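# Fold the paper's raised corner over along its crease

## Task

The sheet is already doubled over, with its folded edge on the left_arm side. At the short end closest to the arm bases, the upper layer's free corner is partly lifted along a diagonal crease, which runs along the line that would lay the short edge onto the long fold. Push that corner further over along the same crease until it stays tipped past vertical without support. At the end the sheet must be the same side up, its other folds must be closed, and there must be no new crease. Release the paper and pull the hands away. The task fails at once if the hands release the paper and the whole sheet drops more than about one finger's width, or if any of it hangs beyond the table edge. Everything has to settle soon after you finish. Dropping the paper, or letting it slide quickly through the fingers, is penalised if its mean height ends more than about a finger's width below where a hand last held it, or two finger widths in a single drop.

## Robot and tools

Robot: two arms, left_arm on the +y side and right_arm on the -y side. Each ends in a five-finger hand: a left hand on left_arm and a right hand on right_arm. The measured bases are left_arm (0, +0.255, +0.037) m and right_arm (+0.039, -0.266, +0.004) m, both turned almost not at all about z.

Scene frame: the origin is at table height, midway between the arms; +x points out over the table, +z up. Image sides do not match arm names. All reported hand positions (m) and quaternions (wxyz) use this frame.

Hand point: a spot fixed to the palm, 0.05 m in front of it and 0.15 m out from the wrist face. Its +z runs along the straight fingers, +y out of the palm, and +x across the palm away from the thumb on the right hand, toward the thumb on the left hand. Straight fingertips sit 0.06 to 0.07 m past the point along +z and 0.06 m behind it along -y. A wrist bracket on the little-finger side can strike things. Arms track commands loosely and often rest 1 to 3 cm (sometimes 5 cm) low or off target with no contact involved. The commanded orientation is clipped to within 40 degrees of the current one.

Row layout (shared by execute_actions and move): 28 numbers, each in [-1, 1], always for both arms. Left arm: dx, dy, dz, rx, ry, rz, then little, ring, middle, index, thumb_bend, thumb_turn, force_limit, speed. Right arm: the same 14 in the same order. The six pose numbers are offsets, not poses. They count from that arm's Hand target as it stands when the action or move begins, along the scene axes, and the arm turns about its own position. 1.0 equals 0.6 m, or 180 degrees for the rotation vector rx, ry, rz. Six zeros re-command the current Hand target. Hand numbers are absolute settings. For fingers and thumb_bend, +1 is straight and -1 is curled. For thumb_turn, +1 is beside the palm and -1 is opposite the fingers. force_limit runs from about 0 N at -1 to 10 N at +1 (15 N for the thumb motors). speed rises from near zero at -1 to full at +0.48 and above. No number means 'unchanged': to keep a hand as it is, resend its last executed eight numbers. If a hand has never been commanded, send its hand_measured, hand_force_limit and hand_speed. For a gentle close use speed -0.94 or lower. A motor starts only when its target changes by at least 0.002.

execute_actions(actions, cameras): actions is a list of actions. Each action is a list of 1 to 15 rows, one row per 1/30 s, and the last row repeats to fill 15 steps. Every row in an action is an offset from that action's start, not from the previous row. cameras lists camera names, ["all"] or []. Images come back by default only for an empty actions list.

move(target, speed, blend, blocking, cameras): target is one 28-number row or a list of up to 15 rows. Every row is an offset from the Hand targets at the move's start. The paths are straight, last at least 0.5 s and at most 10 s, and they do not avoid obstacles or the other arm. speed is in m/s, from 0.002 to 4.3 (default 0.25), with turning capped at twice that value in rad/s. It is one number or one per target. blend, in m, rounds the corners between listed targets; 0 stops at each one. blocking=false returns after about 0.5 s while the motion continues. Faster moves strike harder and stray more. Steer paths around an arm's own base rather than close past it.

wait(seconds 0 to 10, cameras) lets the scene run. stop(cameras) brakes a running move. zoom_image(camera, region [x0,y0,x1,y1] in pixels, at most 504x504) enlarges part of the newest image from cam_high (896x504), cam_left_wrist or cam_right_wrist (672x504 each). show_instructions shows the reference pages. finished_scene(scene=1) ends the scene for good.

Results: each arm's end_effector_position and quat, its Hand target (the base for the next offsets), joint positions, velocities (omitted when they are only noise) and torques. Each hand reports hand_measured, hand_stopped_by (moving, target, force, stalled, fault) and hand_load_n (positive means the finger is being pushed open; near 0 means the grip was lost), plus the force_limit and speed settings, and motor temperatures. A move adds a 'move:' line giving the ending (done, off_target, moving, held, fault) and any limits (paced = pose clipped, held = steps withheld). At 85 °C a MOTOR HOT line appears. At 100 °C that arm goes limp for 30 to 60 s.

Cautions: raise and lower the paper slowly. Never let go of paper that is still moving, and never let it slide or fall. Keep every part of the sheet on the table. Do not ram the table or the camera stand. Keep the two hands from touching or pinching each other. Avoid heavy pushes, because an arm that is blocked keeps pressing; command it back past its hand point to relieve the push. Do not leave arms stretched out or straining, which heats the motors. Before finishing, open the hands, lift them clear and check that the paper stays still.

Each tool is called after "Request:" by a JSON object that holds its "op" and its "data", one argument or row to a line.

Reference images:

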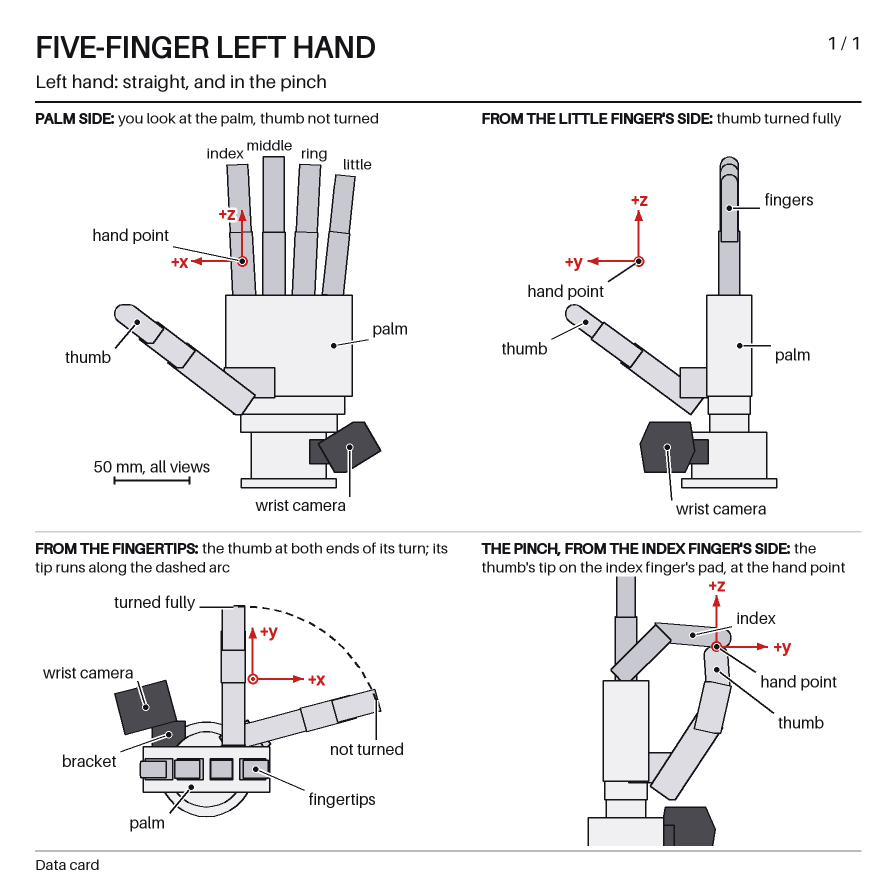

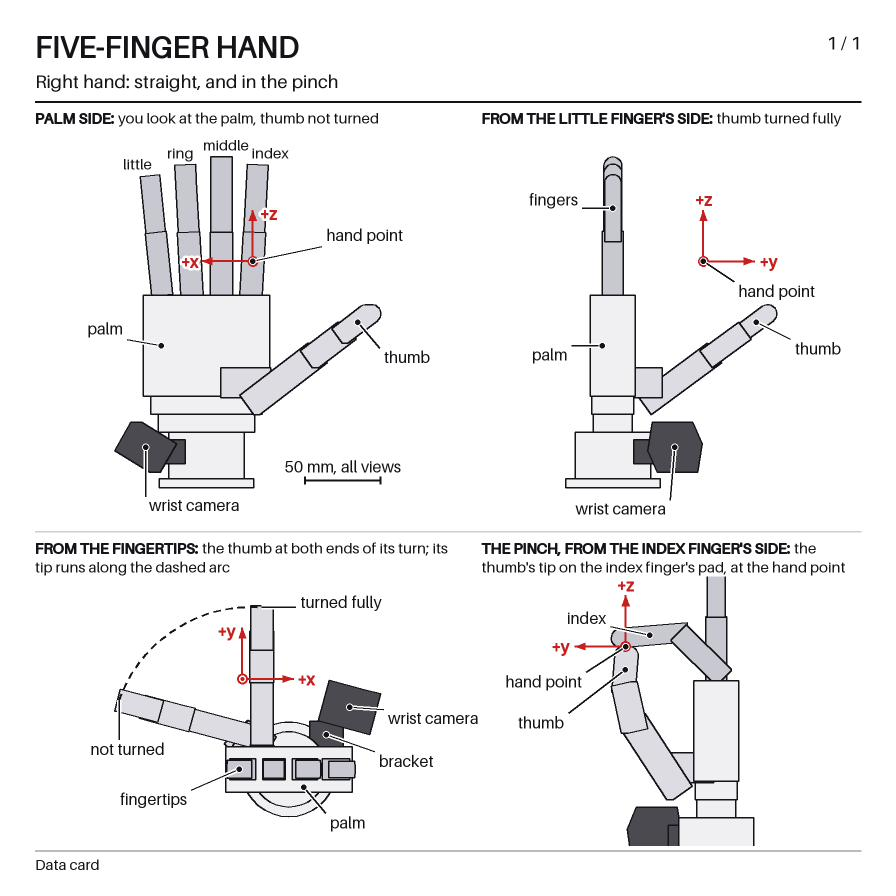

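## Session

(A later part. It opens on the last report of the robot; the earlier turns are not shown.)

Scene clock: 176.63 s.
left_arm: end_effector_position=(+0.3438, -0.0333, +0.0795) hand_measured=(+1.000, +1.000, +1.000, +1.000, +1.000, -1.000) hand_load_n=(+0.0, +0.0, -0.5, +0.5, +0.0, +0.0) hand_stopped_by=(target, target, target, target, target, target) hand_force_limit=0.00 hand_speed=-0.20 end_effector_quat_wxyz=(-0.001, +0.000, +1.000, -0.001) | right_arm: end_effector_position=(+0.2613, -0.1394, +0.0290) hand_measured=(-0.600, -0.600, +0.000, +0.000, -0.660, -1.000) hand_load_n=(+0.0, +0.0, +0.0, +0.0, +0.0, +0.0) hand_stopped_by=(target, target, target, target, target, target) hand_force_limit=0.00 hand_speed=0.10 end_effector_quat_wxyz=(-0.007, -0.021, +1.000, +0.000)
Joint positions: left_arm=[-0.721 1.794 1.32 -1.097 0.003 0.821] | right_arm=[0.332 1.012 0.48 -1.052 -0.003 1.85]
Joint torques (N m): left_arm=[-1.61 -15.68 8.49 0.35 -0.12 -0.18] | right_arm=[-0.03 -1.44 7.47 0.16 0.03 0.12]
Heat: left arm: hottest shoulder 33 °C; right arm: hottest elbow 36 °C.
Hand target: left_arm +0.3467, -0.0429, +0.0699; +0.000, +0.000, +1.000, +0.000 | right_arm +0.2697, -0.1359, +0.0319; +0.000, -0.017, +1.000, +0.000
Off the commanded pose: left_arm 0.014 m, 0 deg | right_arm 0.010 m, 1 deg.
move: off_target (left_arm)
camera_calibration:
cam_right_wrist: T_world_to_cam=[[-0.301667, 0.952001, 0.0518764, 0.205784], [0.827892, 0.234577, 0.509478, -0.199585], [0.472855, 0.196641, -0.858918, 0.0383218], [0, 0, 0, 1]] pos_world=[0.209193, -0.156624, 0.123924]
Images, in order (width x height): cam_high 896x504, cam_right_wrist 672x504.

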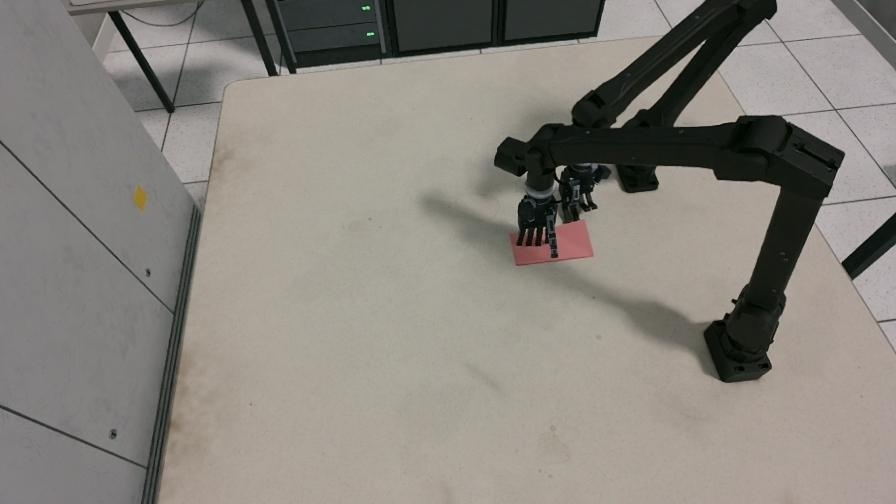

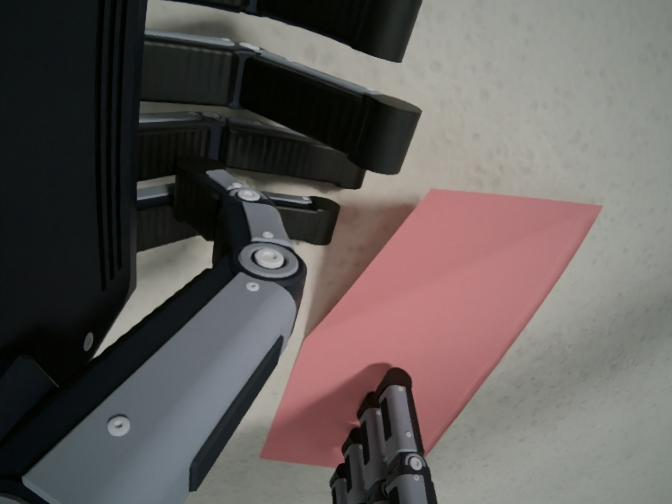

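Request:
{"op": "move", "data": {
  "target": [0, 0, 0, 0, 0, 0, 1, 1, 1, 1, 1, -1, 0, -0.2, 0.008, 0.0367, 0.002, 0, 0, 0, -0.6, -0.6, 0, 0, -0.66, -1, 0, 0.1],
  "speed": 0.08,
  "cameras": ["cam_high", "cam_right_wrist"]
}}

Request:
{"op": "zoom_image", "data": {
  "camera": "cam_right_wrist",
  "region": [260, 130, 600, 470]
}}

Request:
{"op": "zoom_image", "data": {
  "camera": "cam_high",
  "region": [490, 170, 630, 290]
}}

Scene clock: 180.57 s.
left_arm: end_effector_position=(+0.3438, -0.0333, +0.0795) hand_measured=(+1.000, +1.000, +1.000, +1.000, +1.000, -1.000) hand_load_n=(+0.0, +0.0, -0.5, +0.0, +0.0, +0.0) hand_stopped_by=(target, target, target, target, target, target) hand_force_limit=0.00 hand_speed=-0.20 end_effector_quat_wxyz=(-0.001, +0.000, +1.000, -0.001) | right_arm: end_effector_position=(+0.2607, -0.1214, +0.0275) hand_measured=(-0.600, -0.600, +0.000, +0.000, -0.660, -1.000) hand_load_n=(+0.0, +0.0, -3.5, -1.0, +0.0, +0.0) hand_stopped_by=(target, target, target, target, target, target) hand_force_limit=0.00 hand_speed=0.10 end_effector_quat_wxyz=(-0.011, -0.023, +1.000, -0.003)
Joint positions: left_arm=[-0.721 1.794 1.32 -1.097 0.003 0.821] | right_arm=[0.414 1.044 0.495 -1.043 -0.003 1.928]
Joint torques (N m): left_arm=[-1.67 -15.5 8.5 0.32 -0.14 -0.21] | right_arm=[0.15 -1.08 8.31 0.35 -0.02 0.22]
Heat: left arm: hottest shoulder 33 °C; right arm: hottest elbow 36 °C.
Hand target: left_arm +0.3467, -0.0429, +0.0699; +0.000, +0.000, +1.000, +0.000 | right_arm +0.2746, -0.1140, +0.0331; +0.000, -0.017, +1.000, +0.000
Off the commanded pose: left_arm 0.014 m, 0 deg | right_arm 0.017 m, 1 deg.
move: off_target (left_arm, right_arm)
camera_calibration:
cam_right_wrist: T_world_to_cam=[[-0.305, 0.951052, 0.0497505, 0.189401], [0.830541, 0.240063, 0.502566, -0.202423], [0.466023, 0.194602, -0.863106, 0.0354599], [0, 0, 0, 1]] pos_world=[0.209362, -0.138437, 0.122914]
Images, in order (width x height): cam_high 896x504, cam_right_wrist 672x504.

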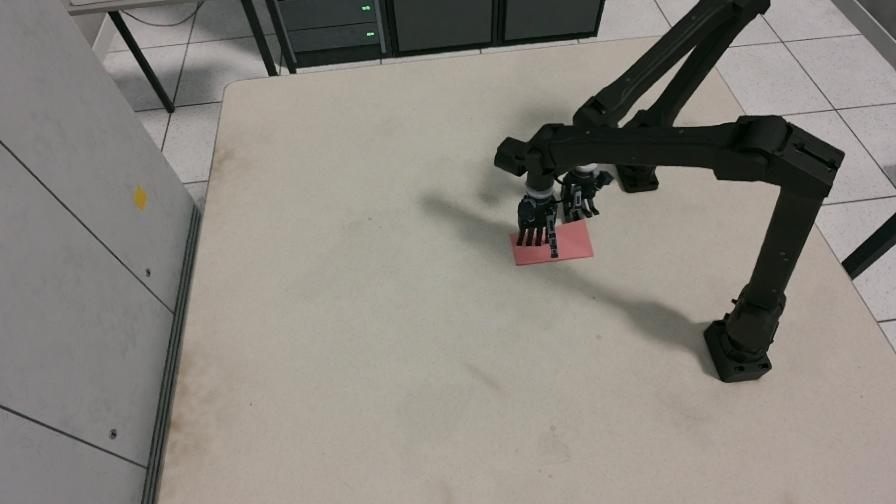

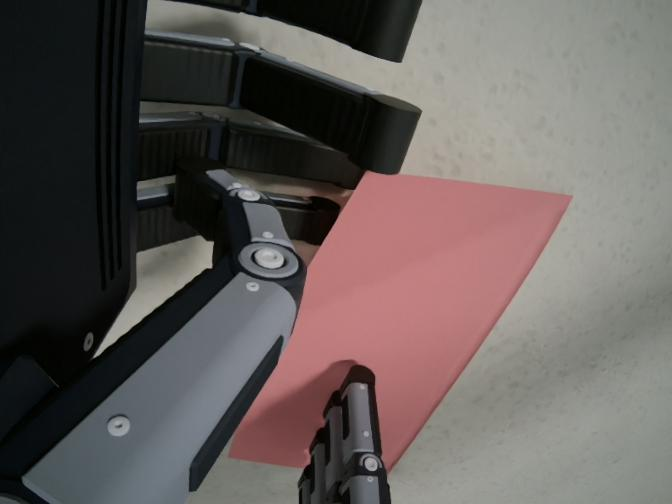

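Scaled by 1.482 from the camera's 672x504 image, which has a finer 960x720 frame.

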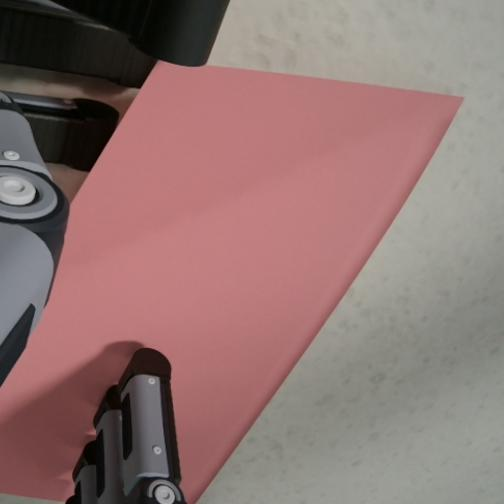

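Scaled by 3.600.

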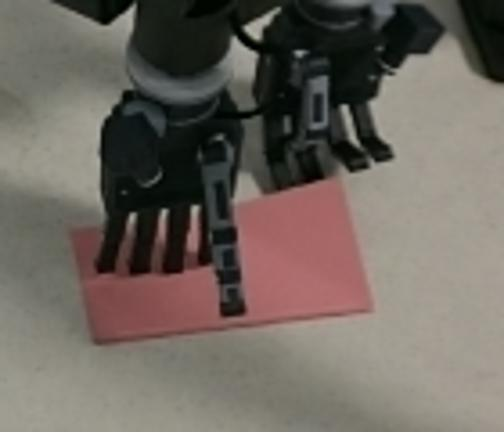

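Request:
{"op": "move", "data": {
  "target": [
    [0, 0, 0.05, 0, 0, 0, 1, 1, 1, 1, 1, -1, 0, -0.2, -0.0177, 0.005, 0.0117, 0, 0, 0, -0.6, -0.6, 0, 0, -0.66, -1, 0, 0.1],
    [0.0367, 0.025, 0.05, 0, 0, 0, 1, 1, 1, 1, 1, -1, 0, -0.2, -0.0177, 0.005, 0.0117, 0, 0, 0, -0.6, -0.6, 0, 0, -0.66, -1, 0, 0.1],
    [0.0367, 0.025, 0.0, 0, 0, 0, 1, 1, 1, 1, 1, -1, 0, -0.2, -0.0177, 0.005, 0.0117, 0, 0, 0, -0.6, -0.6, 0, 0, -0.66, -1, 0, 0.1]
  ],
  "speed": 0.1,
  "cameras": ["cam_high", "cam_right_wrist"]
}}

Request:
{"op": "zoom_image", "data": {
  "camera": "cam_high",
  "region": [490, 170, 630, 290]
}}

Scene clock: 199.50 s.
left_arm: end_effector_position=(+0.3647, -0.0297, +0.0791) hand_measured=(+1.000, +1.000, +1.000, +1.000, +1.000, -1.000) hand_load_n=(+0.0, +0.0, +0.0, +0.0, +0.0, +0.0) hand_stopped_by=(target, target, target, target, target, target) hand_force_limit=0.00 hand_speed=-0.20 end_effector_quat_wxyz=(+0.004, -0.001, +1.000, -0.004) | right_arm: end_effector_position=(+0.2557, -0.1159, +0.0287) hand_measured=(-0.600, -0.600, +0.000, +0.000, -0.660, -1.000) hand_load_n=(+0.0, +0.0, +0.0, +0.0, +0.0, +0.0) hand_stopped_by=(target, target, target, target, target, target) hand_force_limit=0.00 hand_speed=0.10 end_effector_quat_wxyz=(-0.013, -0.020, +1.000, -0.004)
Joint positions: left_arm=[-0.689 1.817 1.354 -1.097 0.001 0.853] | right_arm=[0.449 1.036 0.495 -1.056 -0.003 1.969]
Joint torques (N m): left_arm=[-0.03 -16.67 7.56 0.12 -0.08 -0.04] | right_arm=[-0.03 -3.49 8.06 -0.69 0.01 0.15]
Heat: left arm: hottest shoulder 33 °C; right arm: hottest elbow 37 °C.
Hand target: left_arm +0.3687, -0.0281, +0.0700; +0.000, +0.000, +1.000, +0.000 | right_arm +0.2639, -0.1109, +0.0402; +0.000, -0.017, +1.000, +0.000
Off the commanded pose: left_arm 0.010 m, 1 deg | right_arm 0.015 m, 2 deg.
move: off_target (right_arm)
camera_calibration:
cam_right_wrist: T_world_to_cam=[[-0.299359, 0.952925, 0.048157, 0.181396], [0.834015, 0.23682, 0.498333, -0.201334], [0.463469, 0.189344, -0.865647, 0.0379033], [0, 0, 0, 1]] pos_world=[0.204651, -0.132354, 0.124407]
Images, in order (width x height): cam_high 896x504, cam_right_wrist 672x504.

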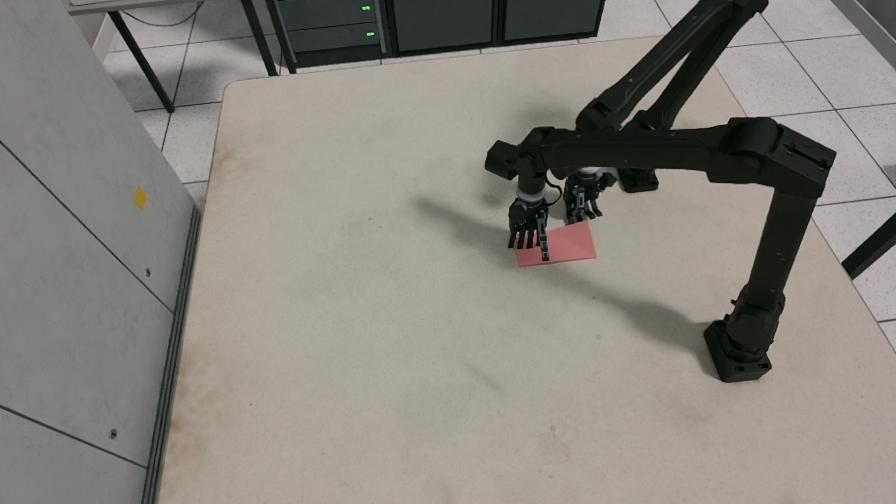

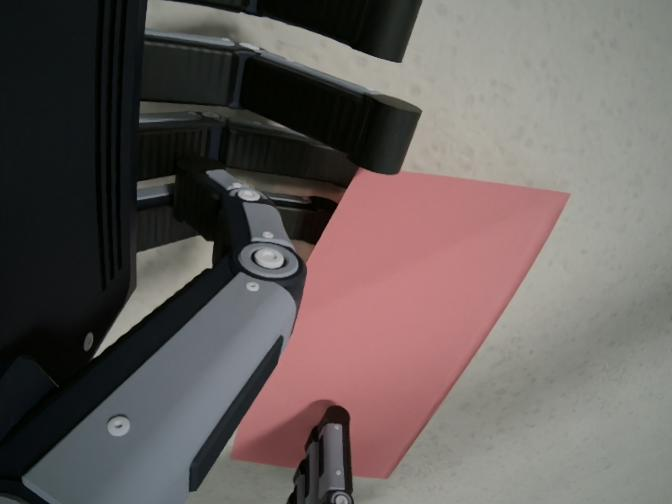

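Scaled by 3.600.

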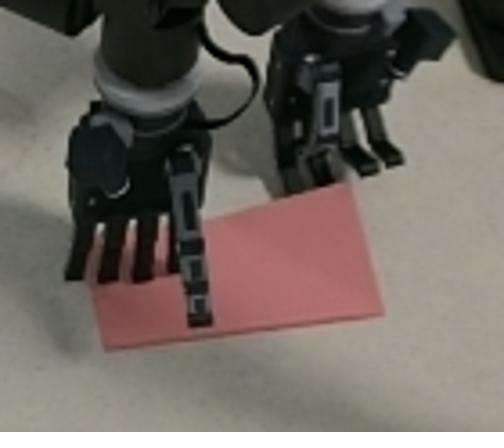

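Request:
{"op": "move", "data": {
  "target": [0, 0, 0, 0, 0, 0, 1, 1, 1, 1, 1, -1, 0, -0.2, -0.008, 0.008, 0.0355, 0, 0, 0, -0.6, -0.6, 0, 0, -0.66, -1, 0, 0.1],
  "speed": 0.08,
  "cameras": ["cam_high", "cam_right_wrist"]
}}

Request:
{"op": "zoom_image", "data": {
  "camera": "cam_high",
  "region": [490, 170, 630, 290]
}}

Scene clock: 204.97 s.
left_arm: end_effector_position=(+0.3647, -0.0297, +0.0791) hand_measured=(+1.000, +1.000, +1.000, +1.000, +1.000, -1.000) hand_load_n=(+0.0, +0.0, +0.0, +0.0, +0.0, +0.0) hand_stopped_by=(target, target, target, target, target, target) hand_force_limit=0.00 hand_speed=-0.20 end_effector_quat_wxyz=(+0.004, -0.001, +1.000, -0.004) | right_arm: end_effector_position=(+0.2446, -0.1148, +0.0430) hand_measured=(-0.600, -0.600, +0.000, +0.000, -0.660, -1.000) hand_load_n=(+0.0, +0.0, +0.0, +0.0, -0.5, +0.0) hand_stopped_by=(target, target, target, target, target, target) hand_force_limit=0.00 hand_speed=0.10 end_effector_quat_wxyz=(-0.020, -0.020, +1.000, -0.008)
Joint positions: left_arm=[-0.689 1.817 1.354 -1.097 0.001 0.853] | right_arm=[0.478 0.988 0.512 -1.138 -0.003 1.998]
Joint torques (N m): left_arm=[-0.26 -16.91 7.64 0.12 -0.08 -0.04] | right_arm=[-0.38 -2.78 9.57 -0.55 0 0.13]
Heat: left arm: hottest shoulder 33 °C; right arm: hottest elbow 37 °C.
Hand target: left_arm +0.3687, -0.0281, +0.0700; +0.000, +0.000, +1.000, +0.000 | right_arm +0.2592, -0.1062, +0.0614; +0.000, -0.017, +1.000, +0.000
Off the commanded pose: left_arm 0.010 m, 1 deg | right_arm 0.025 m, 2 deg.
move: off_target (right_arm)
camera_calibration:
cam_right_wrist: T_world_to_cam=[[-0.298326, 0.953412, 0.0448044, 0.176294], [0.841016, 0.24038, 0.484675, -0.200201], [0.451324, 0.182272, -0.873546, 0.0577573], [0, 0, 0, 1]] pos_world=[0.194898, -0.130484, 0.139587]
Images, in order (width x height): cam_high 896x504, cam_right_wrist 672x504.

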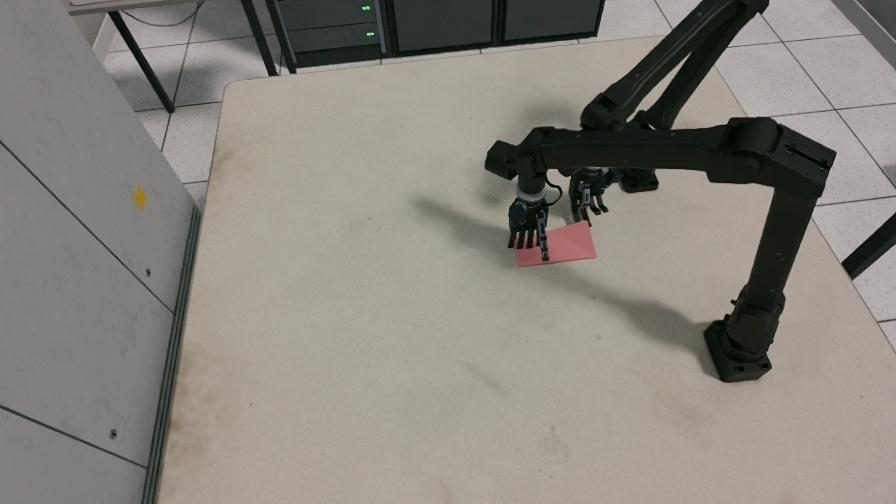

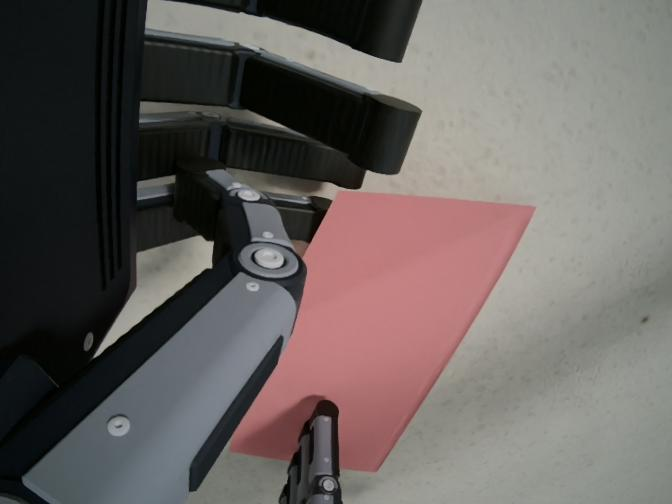

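Scaled by 3.600.

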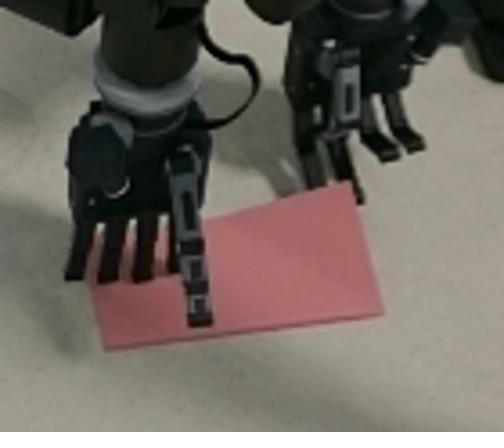

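Request:
{"op": "move", "data": {
  "target": [0, 0, 0, 0, 0, 0, 1, 1, 1, 1, 1, -1, 0, -0.2, 0.028, 0.0417, 0.0367, 0, 0, 0, -0.6, -0.6, 0, 0, -0.66, -1, 0, 0.1],
  "speed": 0.08,
  "cameras": ["cam_high", "cam_right_wrist"]
}}

Request:
{"op": "zoom_image", "data": {
  "camera": "cam_high",
  "region": [490, 170, 630, 290]
}}

Scene clock: 210.60 s.
left_arm: end_effector_position=(+0.3647, -0.0297, +0.0791) hand_measured=(+1.000, +1.000, +1.000, +1.000, +1.000, -1.000) hand_load_n=(+0.0, +0.0, +0.0, +0.0, -0.5, +0.0) hand_stopped_by=(target, target, target, target, target, target) hand_force_limit=0.00 hand_speed=-0.20 end_effector_quat_wxyz=(+0.004, -0.001, +1.000, -0.004) | right_arm: end_effector_position=(+0.2641, -0.0893, +0.0708) hand_measured=(-0.600, -0.600, +0.000, +0.000, -0.660, -1.000) hand_load_n=(+0.0, +0.0, +0.0, +0.0, +0.0, +0.0) hand_stopped_by=(target, target, target, target, target, target) hand_force_limit=0.00 hand_speed=0.10 end_effector_quat_wxyz=(-0.009, -0.021, +1.000, -0.003)
Joint positions: left_arm=[-0.689 1.817 1.354 -1.097 0.001 0.853] | right_arm=[0.539 1.023 0.61 -1.176 -0.003 2.058]
Joint torques (N m): left_arm=[-0.26 -16.85 7.56 0.1 -0.07 -0.03] | right_arm=[-0.15 -2.08 9.7 -0.5 -0.04 0.12]
Heat: left arm: hottest shoulder 33 °C; right arm: hottest elbow 37 °C.
Hand target: left_arm +0.3687, -0.0281, +0.0700; +0.000, +0.000, +1.000, +0.000 | right_arm +0.2760, -0.0810, +0.0835; +0.000, -0.017, +1.000, +0.000
Off the commanded pose: left_arm 0.010 m, 1 deg | right_arm 0.019 m, 1 deg.
move: off_target (right_arm)
camera_calibration:
cam_right_wrist: T_world_to_cam=[[-0.300413, 0.952623, 0.047559, 0.156928], [0.829927, 0.236496, 0.505264, -0.235063], [0.470078, 0.191259, -0.861653, 0.0634951], [0, 0, 0, 1]] pos_world=[0.21238, -0.106046, 0.166016]
Images, in order (width x height): cam_high 896x504, cam_right_wrist 672x504.

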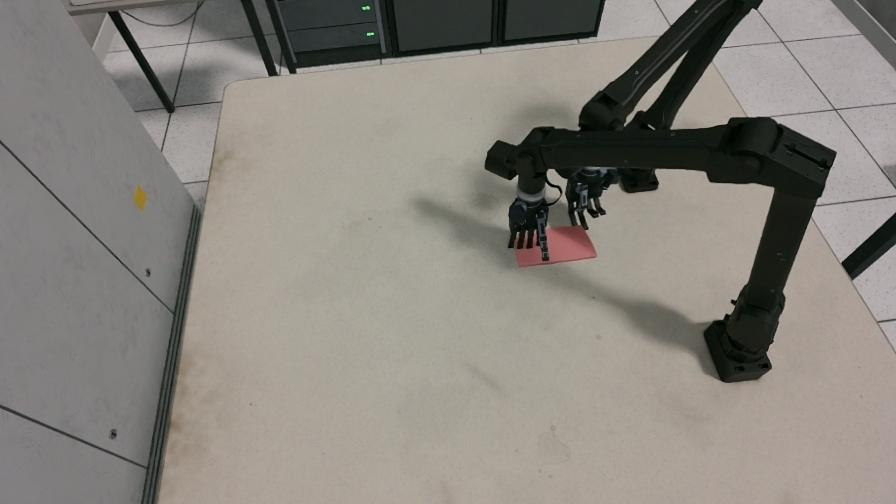

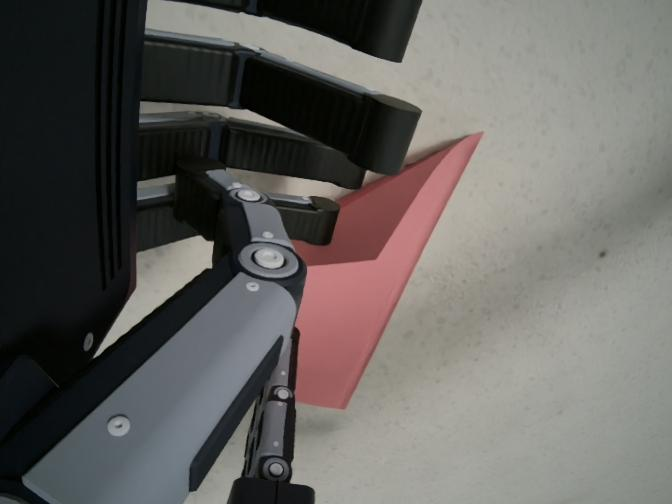

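Scaled by 3.600.

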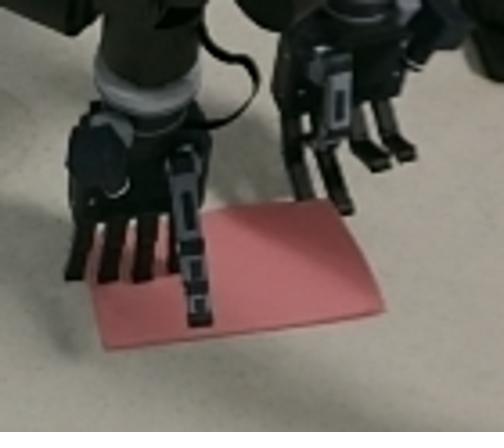

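Request:
{"op": "move", "data": {
  "target": [
    [0, 0, 0, 0, 0, 0, 1, 1, 1, 1, 1, -1, 0, -0.2, 0.0227, 0.03, -0.01, 0, 0, 0, -0.6, -0.6, 0, 0, -0.66, -1, 0, 0.1],
    [0, 0, 0, 0, 0, 0, 1, 1, 1, 1, 1, -1, 0, -0.2, 0.045, 0.052, -0.037, 0, 0, 0, -0.6, -0.6, 0, 0, -0.66, -1, 0, 0.1]
  ],
  "speed": 0.08,
  "blend": 0.01,
  "cameras": ["cam_high", "cam_right_wrist"]
}}

Request:
{"op": "zoom_image", "data": {
  "camera": "cam_high",
  "region": [490, 170, 630, 290]
}}

Scene clock: 218.00 s.
left_arm: end_effector_position=(+0.3647, -0.0297, +0.0791) hand_measured=(+1.000, +1.000, +1.000, +1.000, +1.000, -1.000) hand_load_n=(+0.0, +0.0, +0.0, +0.0, +0.0, +0.0) hand_stopped_by=(target, target, target, target, target, target) hand_force_limit=0.00 hand_speed=-0.20 end_effector_quat_wxyz=(+0.004, -0.001, +1.000, -0.004) | right_arm: end_effector_position=(+0.2638, -0.0851, +0.0650) hand_measured=(-0.600, -0.600, +0.000, +0.000, -0.660, -1.000) hand_load_n=(+0.0, +0.0, +0.0, +0.0, +0.0, +0.0) hand_stopped_by=(target, target, target, target, target, target) hand_force_limit=0.00 hand_speed=0.10 end_effector_quat_wxyz=(-0.019, -0.022, +1.000, -0.010)
Joint positions: left_arm=[-0.689 1.817 1.354 -1.097 0.001 0.853] | right_arm=[0.554 1.059 0.619 -1.174 -0.003 2.07]
Joint torques (N m): left_arm=[-0.32 -16.73 7.6 0.09 -0.07 -0.03] | right_arm=[-0.85 -4.19 6.71 -0.34 -0.04 0.03]
Heat: left arm: hottest shoulder 33 °C; right arm: hottest elbow 37 °C.
Hand target: left_arm +0.3687, -0.0281, +0.0700; +0.000, +0.000, +1.000, +0.000 | right_arm +0.2645, -0.0851, +0.0667; -0.017, -0.022, +1.000, -0.008 (not the last commanded pose)
Off the commanded pose: left_arm 0.010 m, 1 deg | right_arm 0.053 m, 3 deg.
move: held (right_arm; a check stopped the path); path passed 0 of 2 targets; limits=held
pose unreachable (right arm): on one or more control steps of this call, first in action 0 (counted from 0), this arm could not follow its commanded pose, so it was not sent that pose on those steps. It may still have moved: this result reports where it is.
cause: moving toward the commanded pose would bring a part of the arm too close to another arm (a part of this arm just beyond joint 4 (wrist pitch) and a part of the left arm just beyond its joint 5 (wrist yaw), where that arm would come to rest).
camera_calibration:
cam_right_wrist: T_world_to_cam=[[-0.303156, 0.952035, 0.0415477, 0.154088], [0.839485, 0.246177, 0.48442, -0.233253], [0.450956, 0.181734, -0.873849, 0.0628196], [0, 0, 0, 1]] pos_world=[0.214197, -0.100692, 0.161485]
Images, in order (width x height): cam_high 896x504, cam_right_wrist 672x504.

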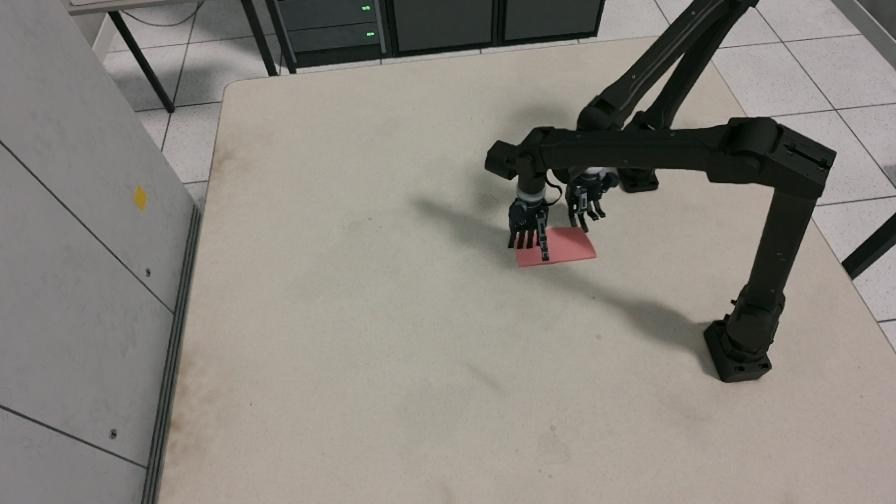

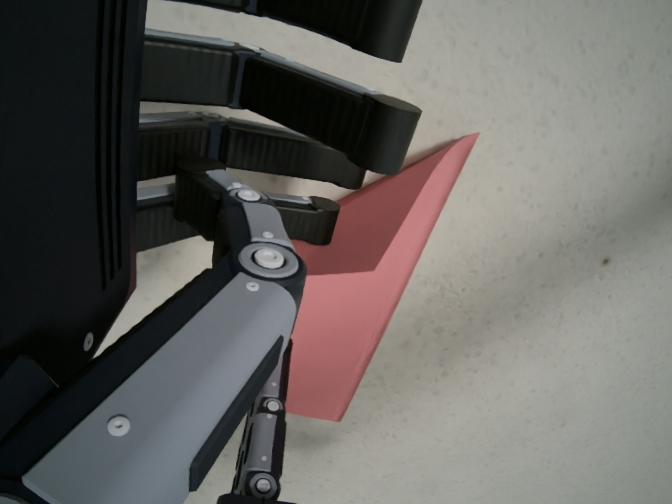

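Scaled by 3.600.

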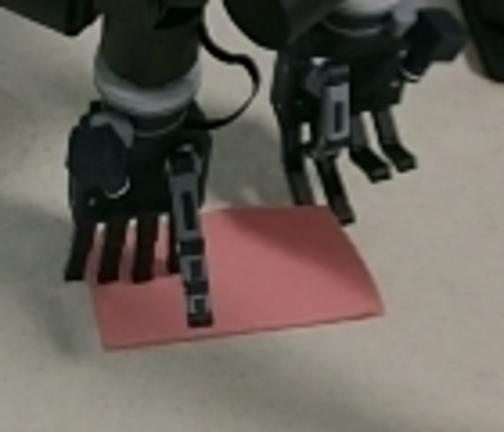

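Request:
{"op": "move", "data": {
  "target": [
    [0, 0, 0.0667, 0, 0, 0, 1, 1, 1, 1, 1, -1, 0, -0.2, 0, 0, 0, 0, 0, 0, -0.6, -0.6, 0, 0, -0.66, -1, 0, 0.1],
    [0, 0.0417, 0, -0.1667, 0, 0, 1, 1, 1, 1, 1, -1, 0, -0.2, 0, 0, 0, 0, 0, 0, -0.6, -0.6, 0, 0, -0.66, -1, 0, 0.1]
  ],
  "speed": [0.1, 0.3],
  "blend": 0.01,
  "cameras": ["cam_high", "cam_right_wrist"]
}}

Request:
{"op": "zoom_image", "data": {
  "camera": "cam_high",
  "region": [490, 170, 630, 290]
}}

Scene clock: 232.93 s.
left_arm: end_effector_position=(+0.3662, -0.0043, +0.0691) hand_measured=(+1.000, +1.000, +1.000, +1.000, +1.000, -1.000) hand_load_n=(+0.0, +0.0, +0.0, +0.0, +0.0, +0.0) hand_stopped_by=(target, target, target, target, target, target) hand_force_limit=0.00 hand_speed=-0.20 end_effector_quat_wxyz=(-0.006, -0.003, +0.967, -0.255) | right_arm: end_effector_position=(+0.2638, -0.0851, +0.0650) hand_measured=(-0.600, -0.600, +0.000, +0.000, -0.660, -1.000) hand_load_n=(+0.0, +0.0, +0.0, +0.0, +0.0, +0.0) hand_stopped_by=(target, target, target, target, target, target) hand_force_limit=0.00 hand_speed=0.10 end_effector_quat_wxyz=(-0.019, -0.022, +1.000, -0.010)
Joint positions: left_arm=[-0.468 1.629 1.069 -0.757 0.454 1.01] | right_arm=[0.554 1.059 0.619 -1.174 -0.003 2.07]
Joint torques (N m): left_arm=[-0.26 -15.85 6.87 0.75 0.45 0.03] | right_arm=[-1.2 -3.6 6.72 -0.23 -0.07 0.02]
Heat: left arm: hottest shoulder 33 °C; right arm: hottest elbow 37 °C.
Hand target: left_arm +0.3688, -0.0030, +0.0699; +0.000, +0.000, +0.966, -0.259 | right_arm +0.2645, -0.0851, +0.0667; -0.017, -0.022, +1.000, -0.008
Off the commanded pose: left_arm 0.003 m, 1 deg | right_arm 0.002 m, 0 deg.
move: done
camera_calibration:
cam_right_wrist: T_world_to_cam=[[-0.303156, 0.952035, 0.0415477, 0.154088], [0.839485, 0.246177, 0.48442, -0.233253], [0.450956, 0.181734, -0.873849, 0.0628196], [0, 0, 0, 1]] pos_world=[0.214197, -0.100692, 0.161485]
Images, in order (width x height): cam_high 896x504, cam_right_wrist 672x504.

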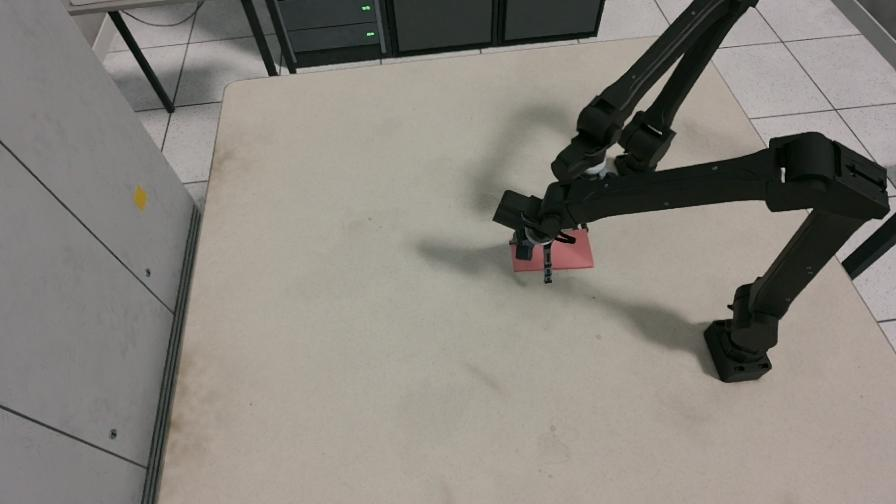

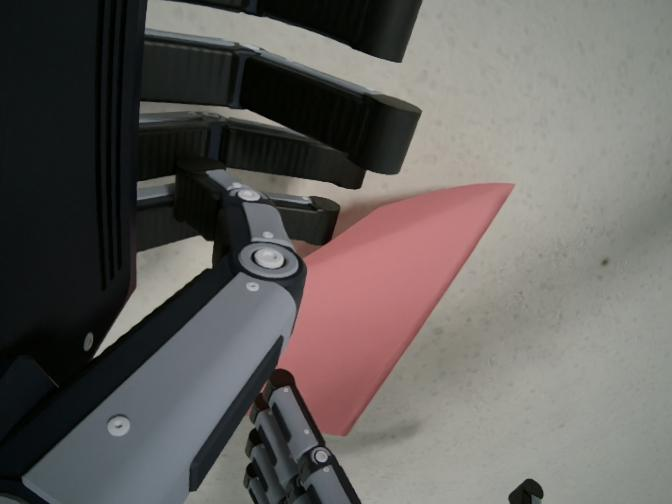

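Scaled by 3.600.

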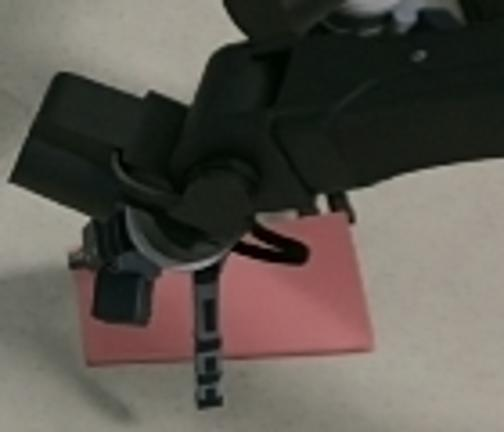

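Request:
{"op": "move", "data": {
  "target": [-0.013, 0, -0.0667, 0, 0, 0, 1, 1, 1, 1, 1, -1, 0, -0.2, 0, 0, 0, 0, 0, 0, -0.6, -0.6, 0, 0, -0.66, -1, 0, 0.1],
  "speed": 0.1,
  "cameras": ["cam_high", "cam_left_wrist", "cam_right_wrist"]
}}

Request:
{"op": "zoom_image", "data": {
  "camera": "cam_right_wrist",
  "region": [220, 150, 540, 470]
}}

Scene clock: 243.50 s.
left_arm: end_effector_position=(+0.3642, -0.0040, +0.0409) hand_measured=(+1.000, +1.000, +1.000, +1.000, +1.000, -1.000) hand_load_n=(+0.0, +0.0, +0.0, +0.0, +0.0, +0.0) hand_stopped_by=(target, target, target, target, target, target) hand_force_limit=0.00 hand_speed=-0.20 end_effector_quat_wxyz=(+0.007, +0.001, +0.964, -0.264) | right_arm: end_effector_position=(+0.2638, -0.0851, +0.0650) hand_measured=(-0.600, -0.600, +0.000, +0.000, -0.660, -1.000) hand_load_n=(+0.0, +0.0, +0.0, +0.0, +0.0, +0.0) hand_stopped_by=(target, target, target, target, target, target) hand_force_limit=0.00 hand_speed=0.10 end_effector_quat_wxyz=(-0.019, -0.022, +1.000, -0.010)
Joint positions: left_arm=[-0.468 1.65 1.005 -0.639 0.458 1.011] | right_arm=[0.554 1.059 0.619 -1.174 -0.003 2.07]
Joint torques (N m): left_arm=[-0.97 -13.57 6.34 0.83 0.24 -0.1] | right_arm=[-0.62 -3.9 6.71 -0.31 -0.07 -0.02]
Heat: left arm: hottest shoulder 33 °C; right arm: hottest elbow 36 °C.
Hand target: left_arm +0.3610, -0.0030, +0.0300; +0.000, +0.000, +0.966, -0.259 | right_arm +0.2645, -0.0851, +0.0667; -0.017, -0.022, +1.000, -0.008
Off the commanded pose: left_arm 0.012 m, 1 deg | right_arm 0.002 m, 0 deg.
move: off_target (left_arm)
camera_calibration:
cam_left_wrist: T_world_to_cam=[[-0.264144, -0.847662, 0.460106, 0.0763213], [-0.865383, 0.418924, 0.274981, 0.310642], [-0.42584, -0.325534, -0.844209, 0.302338], [0, 0, 0, 1]] pos_world=[0.417731, 0.0329806, 0.1347]
cam_right_wrist: T_world_to_cam=[[-0.303156, 0.952035, 0.0415477, 0.154088], [0.839485, 0.246177, 0.48442, -0.233253], [0.450956, 0.181734, -0.873849, 0.0628196], [0, 0, 0, 1]] pos_world=[0.214197, -0.100692, 0.161485]

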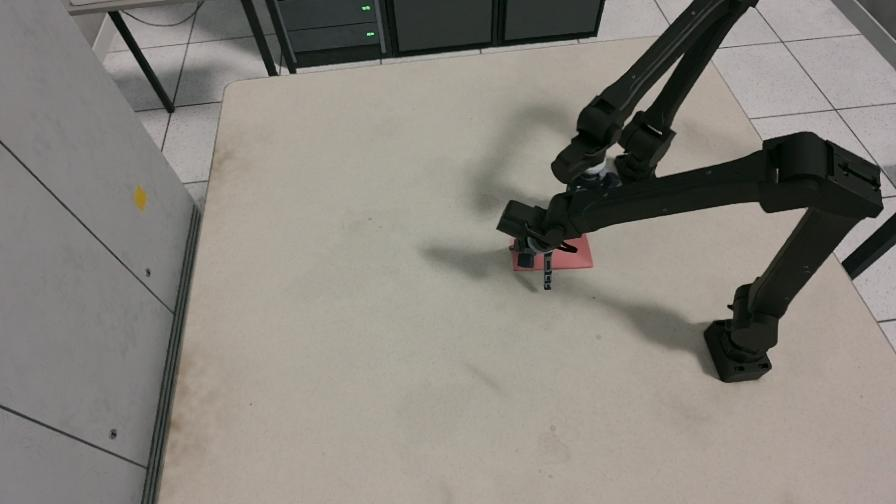

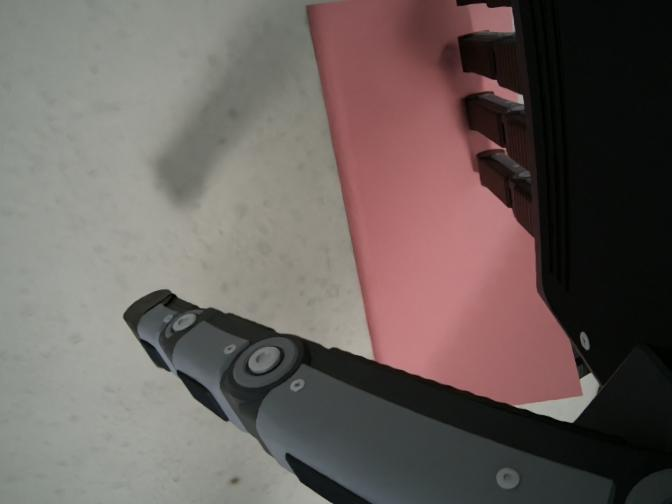

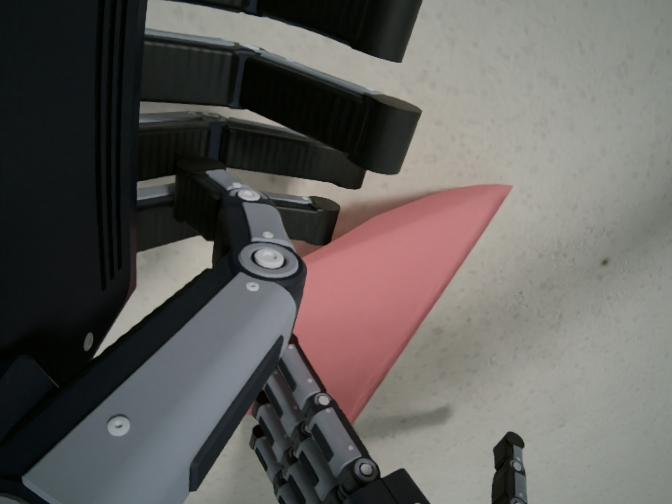

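Scaled by 1.575 from the camera's 672x504 image, which has a finer 960x720 frame.

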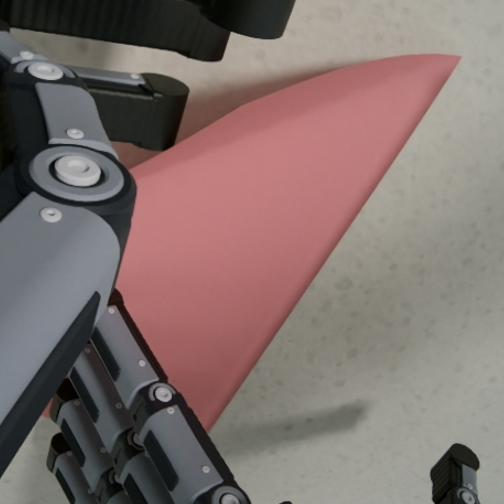

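Request:
{"op": "move", "data": {
  "target": [
    [0, 0, 0, 0, 0, 0, 1, 1, 1, 1, 1, -1, 0, -0.2, 0.030, 0.0375, 0.006, 0, 0, 0.015, -0.6, -0.6, 0, 0, -0.66, -1, 0, 0.1],
    [0, 0, 0, 0, 0, 0, 1, 1, 1, 1, 1, -1, 0, -0.2, 0.055, 0.068, 0.002, 0, 0, 0.03, -0.6, -0.6, 0, 0, -0.66, -1, 0, 0.1]
  ],
  "speed": 0.08,
  "blend": 0.01,
  "cameras": ["cam_high", "cam_left_wrist", "cam_right_wrist"]
}}

Request:
{"op": "zoom_image", "data": {
  "camera": "cam_right_wrist",
  "region": [220, 150, 540, 470]
}}

Scene clock: 255.53 s.
left_arm: end_effector_position=(+0.3642, -0.0040, +0.0409) hand_measured=(+1.000, +1.000, +1.000, +1.000, +1.000, -1.000) hand_load_n=(+0.0, +0.0, +0.0, +0.0, +0.0, +0.0) hand_stopped_by=(target, target, target, target, target, target) hand_force_limit=0.00 hand_speed=-0.20 end_effector_quat_wxyz=(+0.007, +0.001, +0.964, -0.264) | right_arm: end_effector_position=(+0.2839, -0.0573, +0.0569) hand_measured=(-0.600, -0.600, +0.000, +0.000, -0.660, -1.000) hand_load_n=(+0.0, +0.0, +0.0, +0.0, +0.0, +0.0) hand_stopped_by=(target, target, target, target, target, target) hand_force_limit=0.00 hand_speed=0.10 end_effector_quat_wxyz=(-0.032, -0.057, +0.998, -0.017)
Joint positions: left_arm=[-0.468 1.65 1.005 -0.639 0.458 1.011] | right_arm=[0.591 1.203 0.7 -1.141 -0.003 2.037]
Joint torques (N m): left_arm=[-0.97 -13.51 6.39 0.81 0.23 -0.11] | right_arm=[0.03 -4.37 9.2 -0.08 0.02 -0.11]
Heat: left arm: hottest shoulder 33 °C; right arm: hottest elbow 36 °C.
Hand target: left_arm +0.3610, -0.0030, +0.0300; +0.000, +0.000, +0.966, -0.259 | right_arm +0.2976, -0.0443, +0.0679; -0.016, -0.069, +0.997, -0.009
Off the commanded pose: left_arm 0.011 m, 1 deg | right_arm 0.022 m, 2 deg.
move: off_target (left_arm, right_arm)
camera_calibration:
cam_left_wrist: T_world_to_cam=[[-0.264144, -0.847662, 0.460106, 0.0763213], [-0.865383, 0.418924, 0.274981, 0.310642], [-0.42584, -0.325534, -0.844209, 0.302338], [0, 0, 0, 1]] pos_world=[0.417731, 0.0329806, 0.1347]
cam_right_wrist: T_world_to_cam=[[-0.367433, 0.92931, 0.0370841, 0.151276], [0.832304, 0.310762, 0.459018, -0.245894], [0.415046, 0.199524, -0.887653, 0.0537297], [0, 0, 0, 1]] pos_world=[0.237942, -0.0748884, 0.154953]

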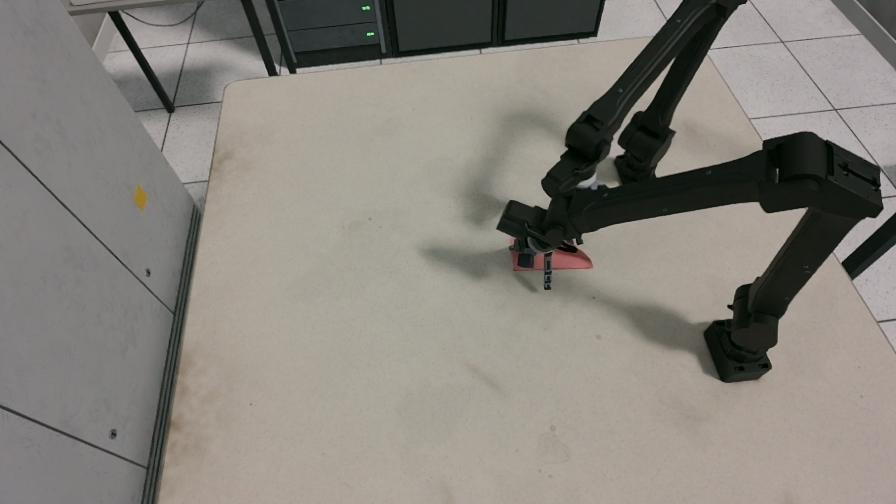

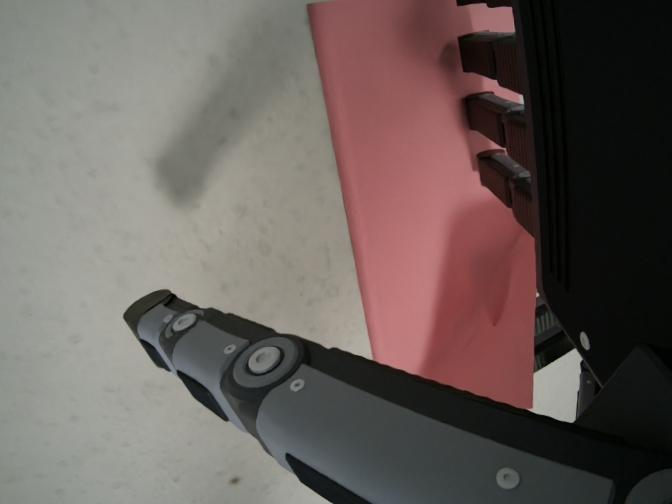

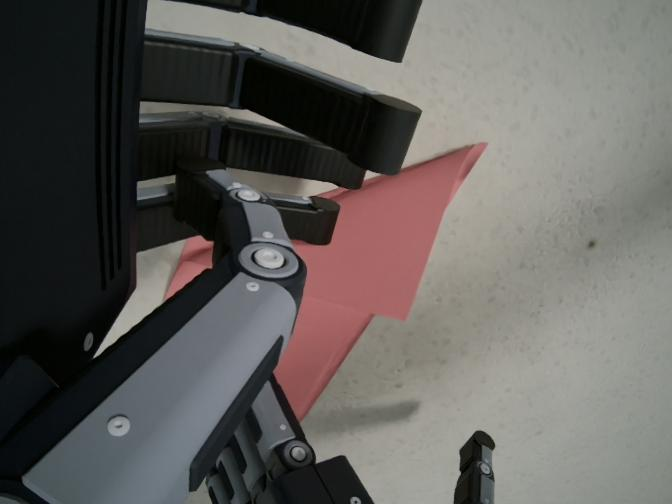

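Scaled by 1.575 from the camera's 672x504 image, which has a finer 960x720 frame.

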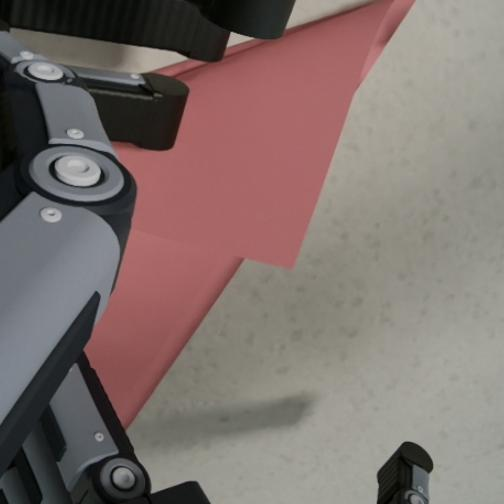

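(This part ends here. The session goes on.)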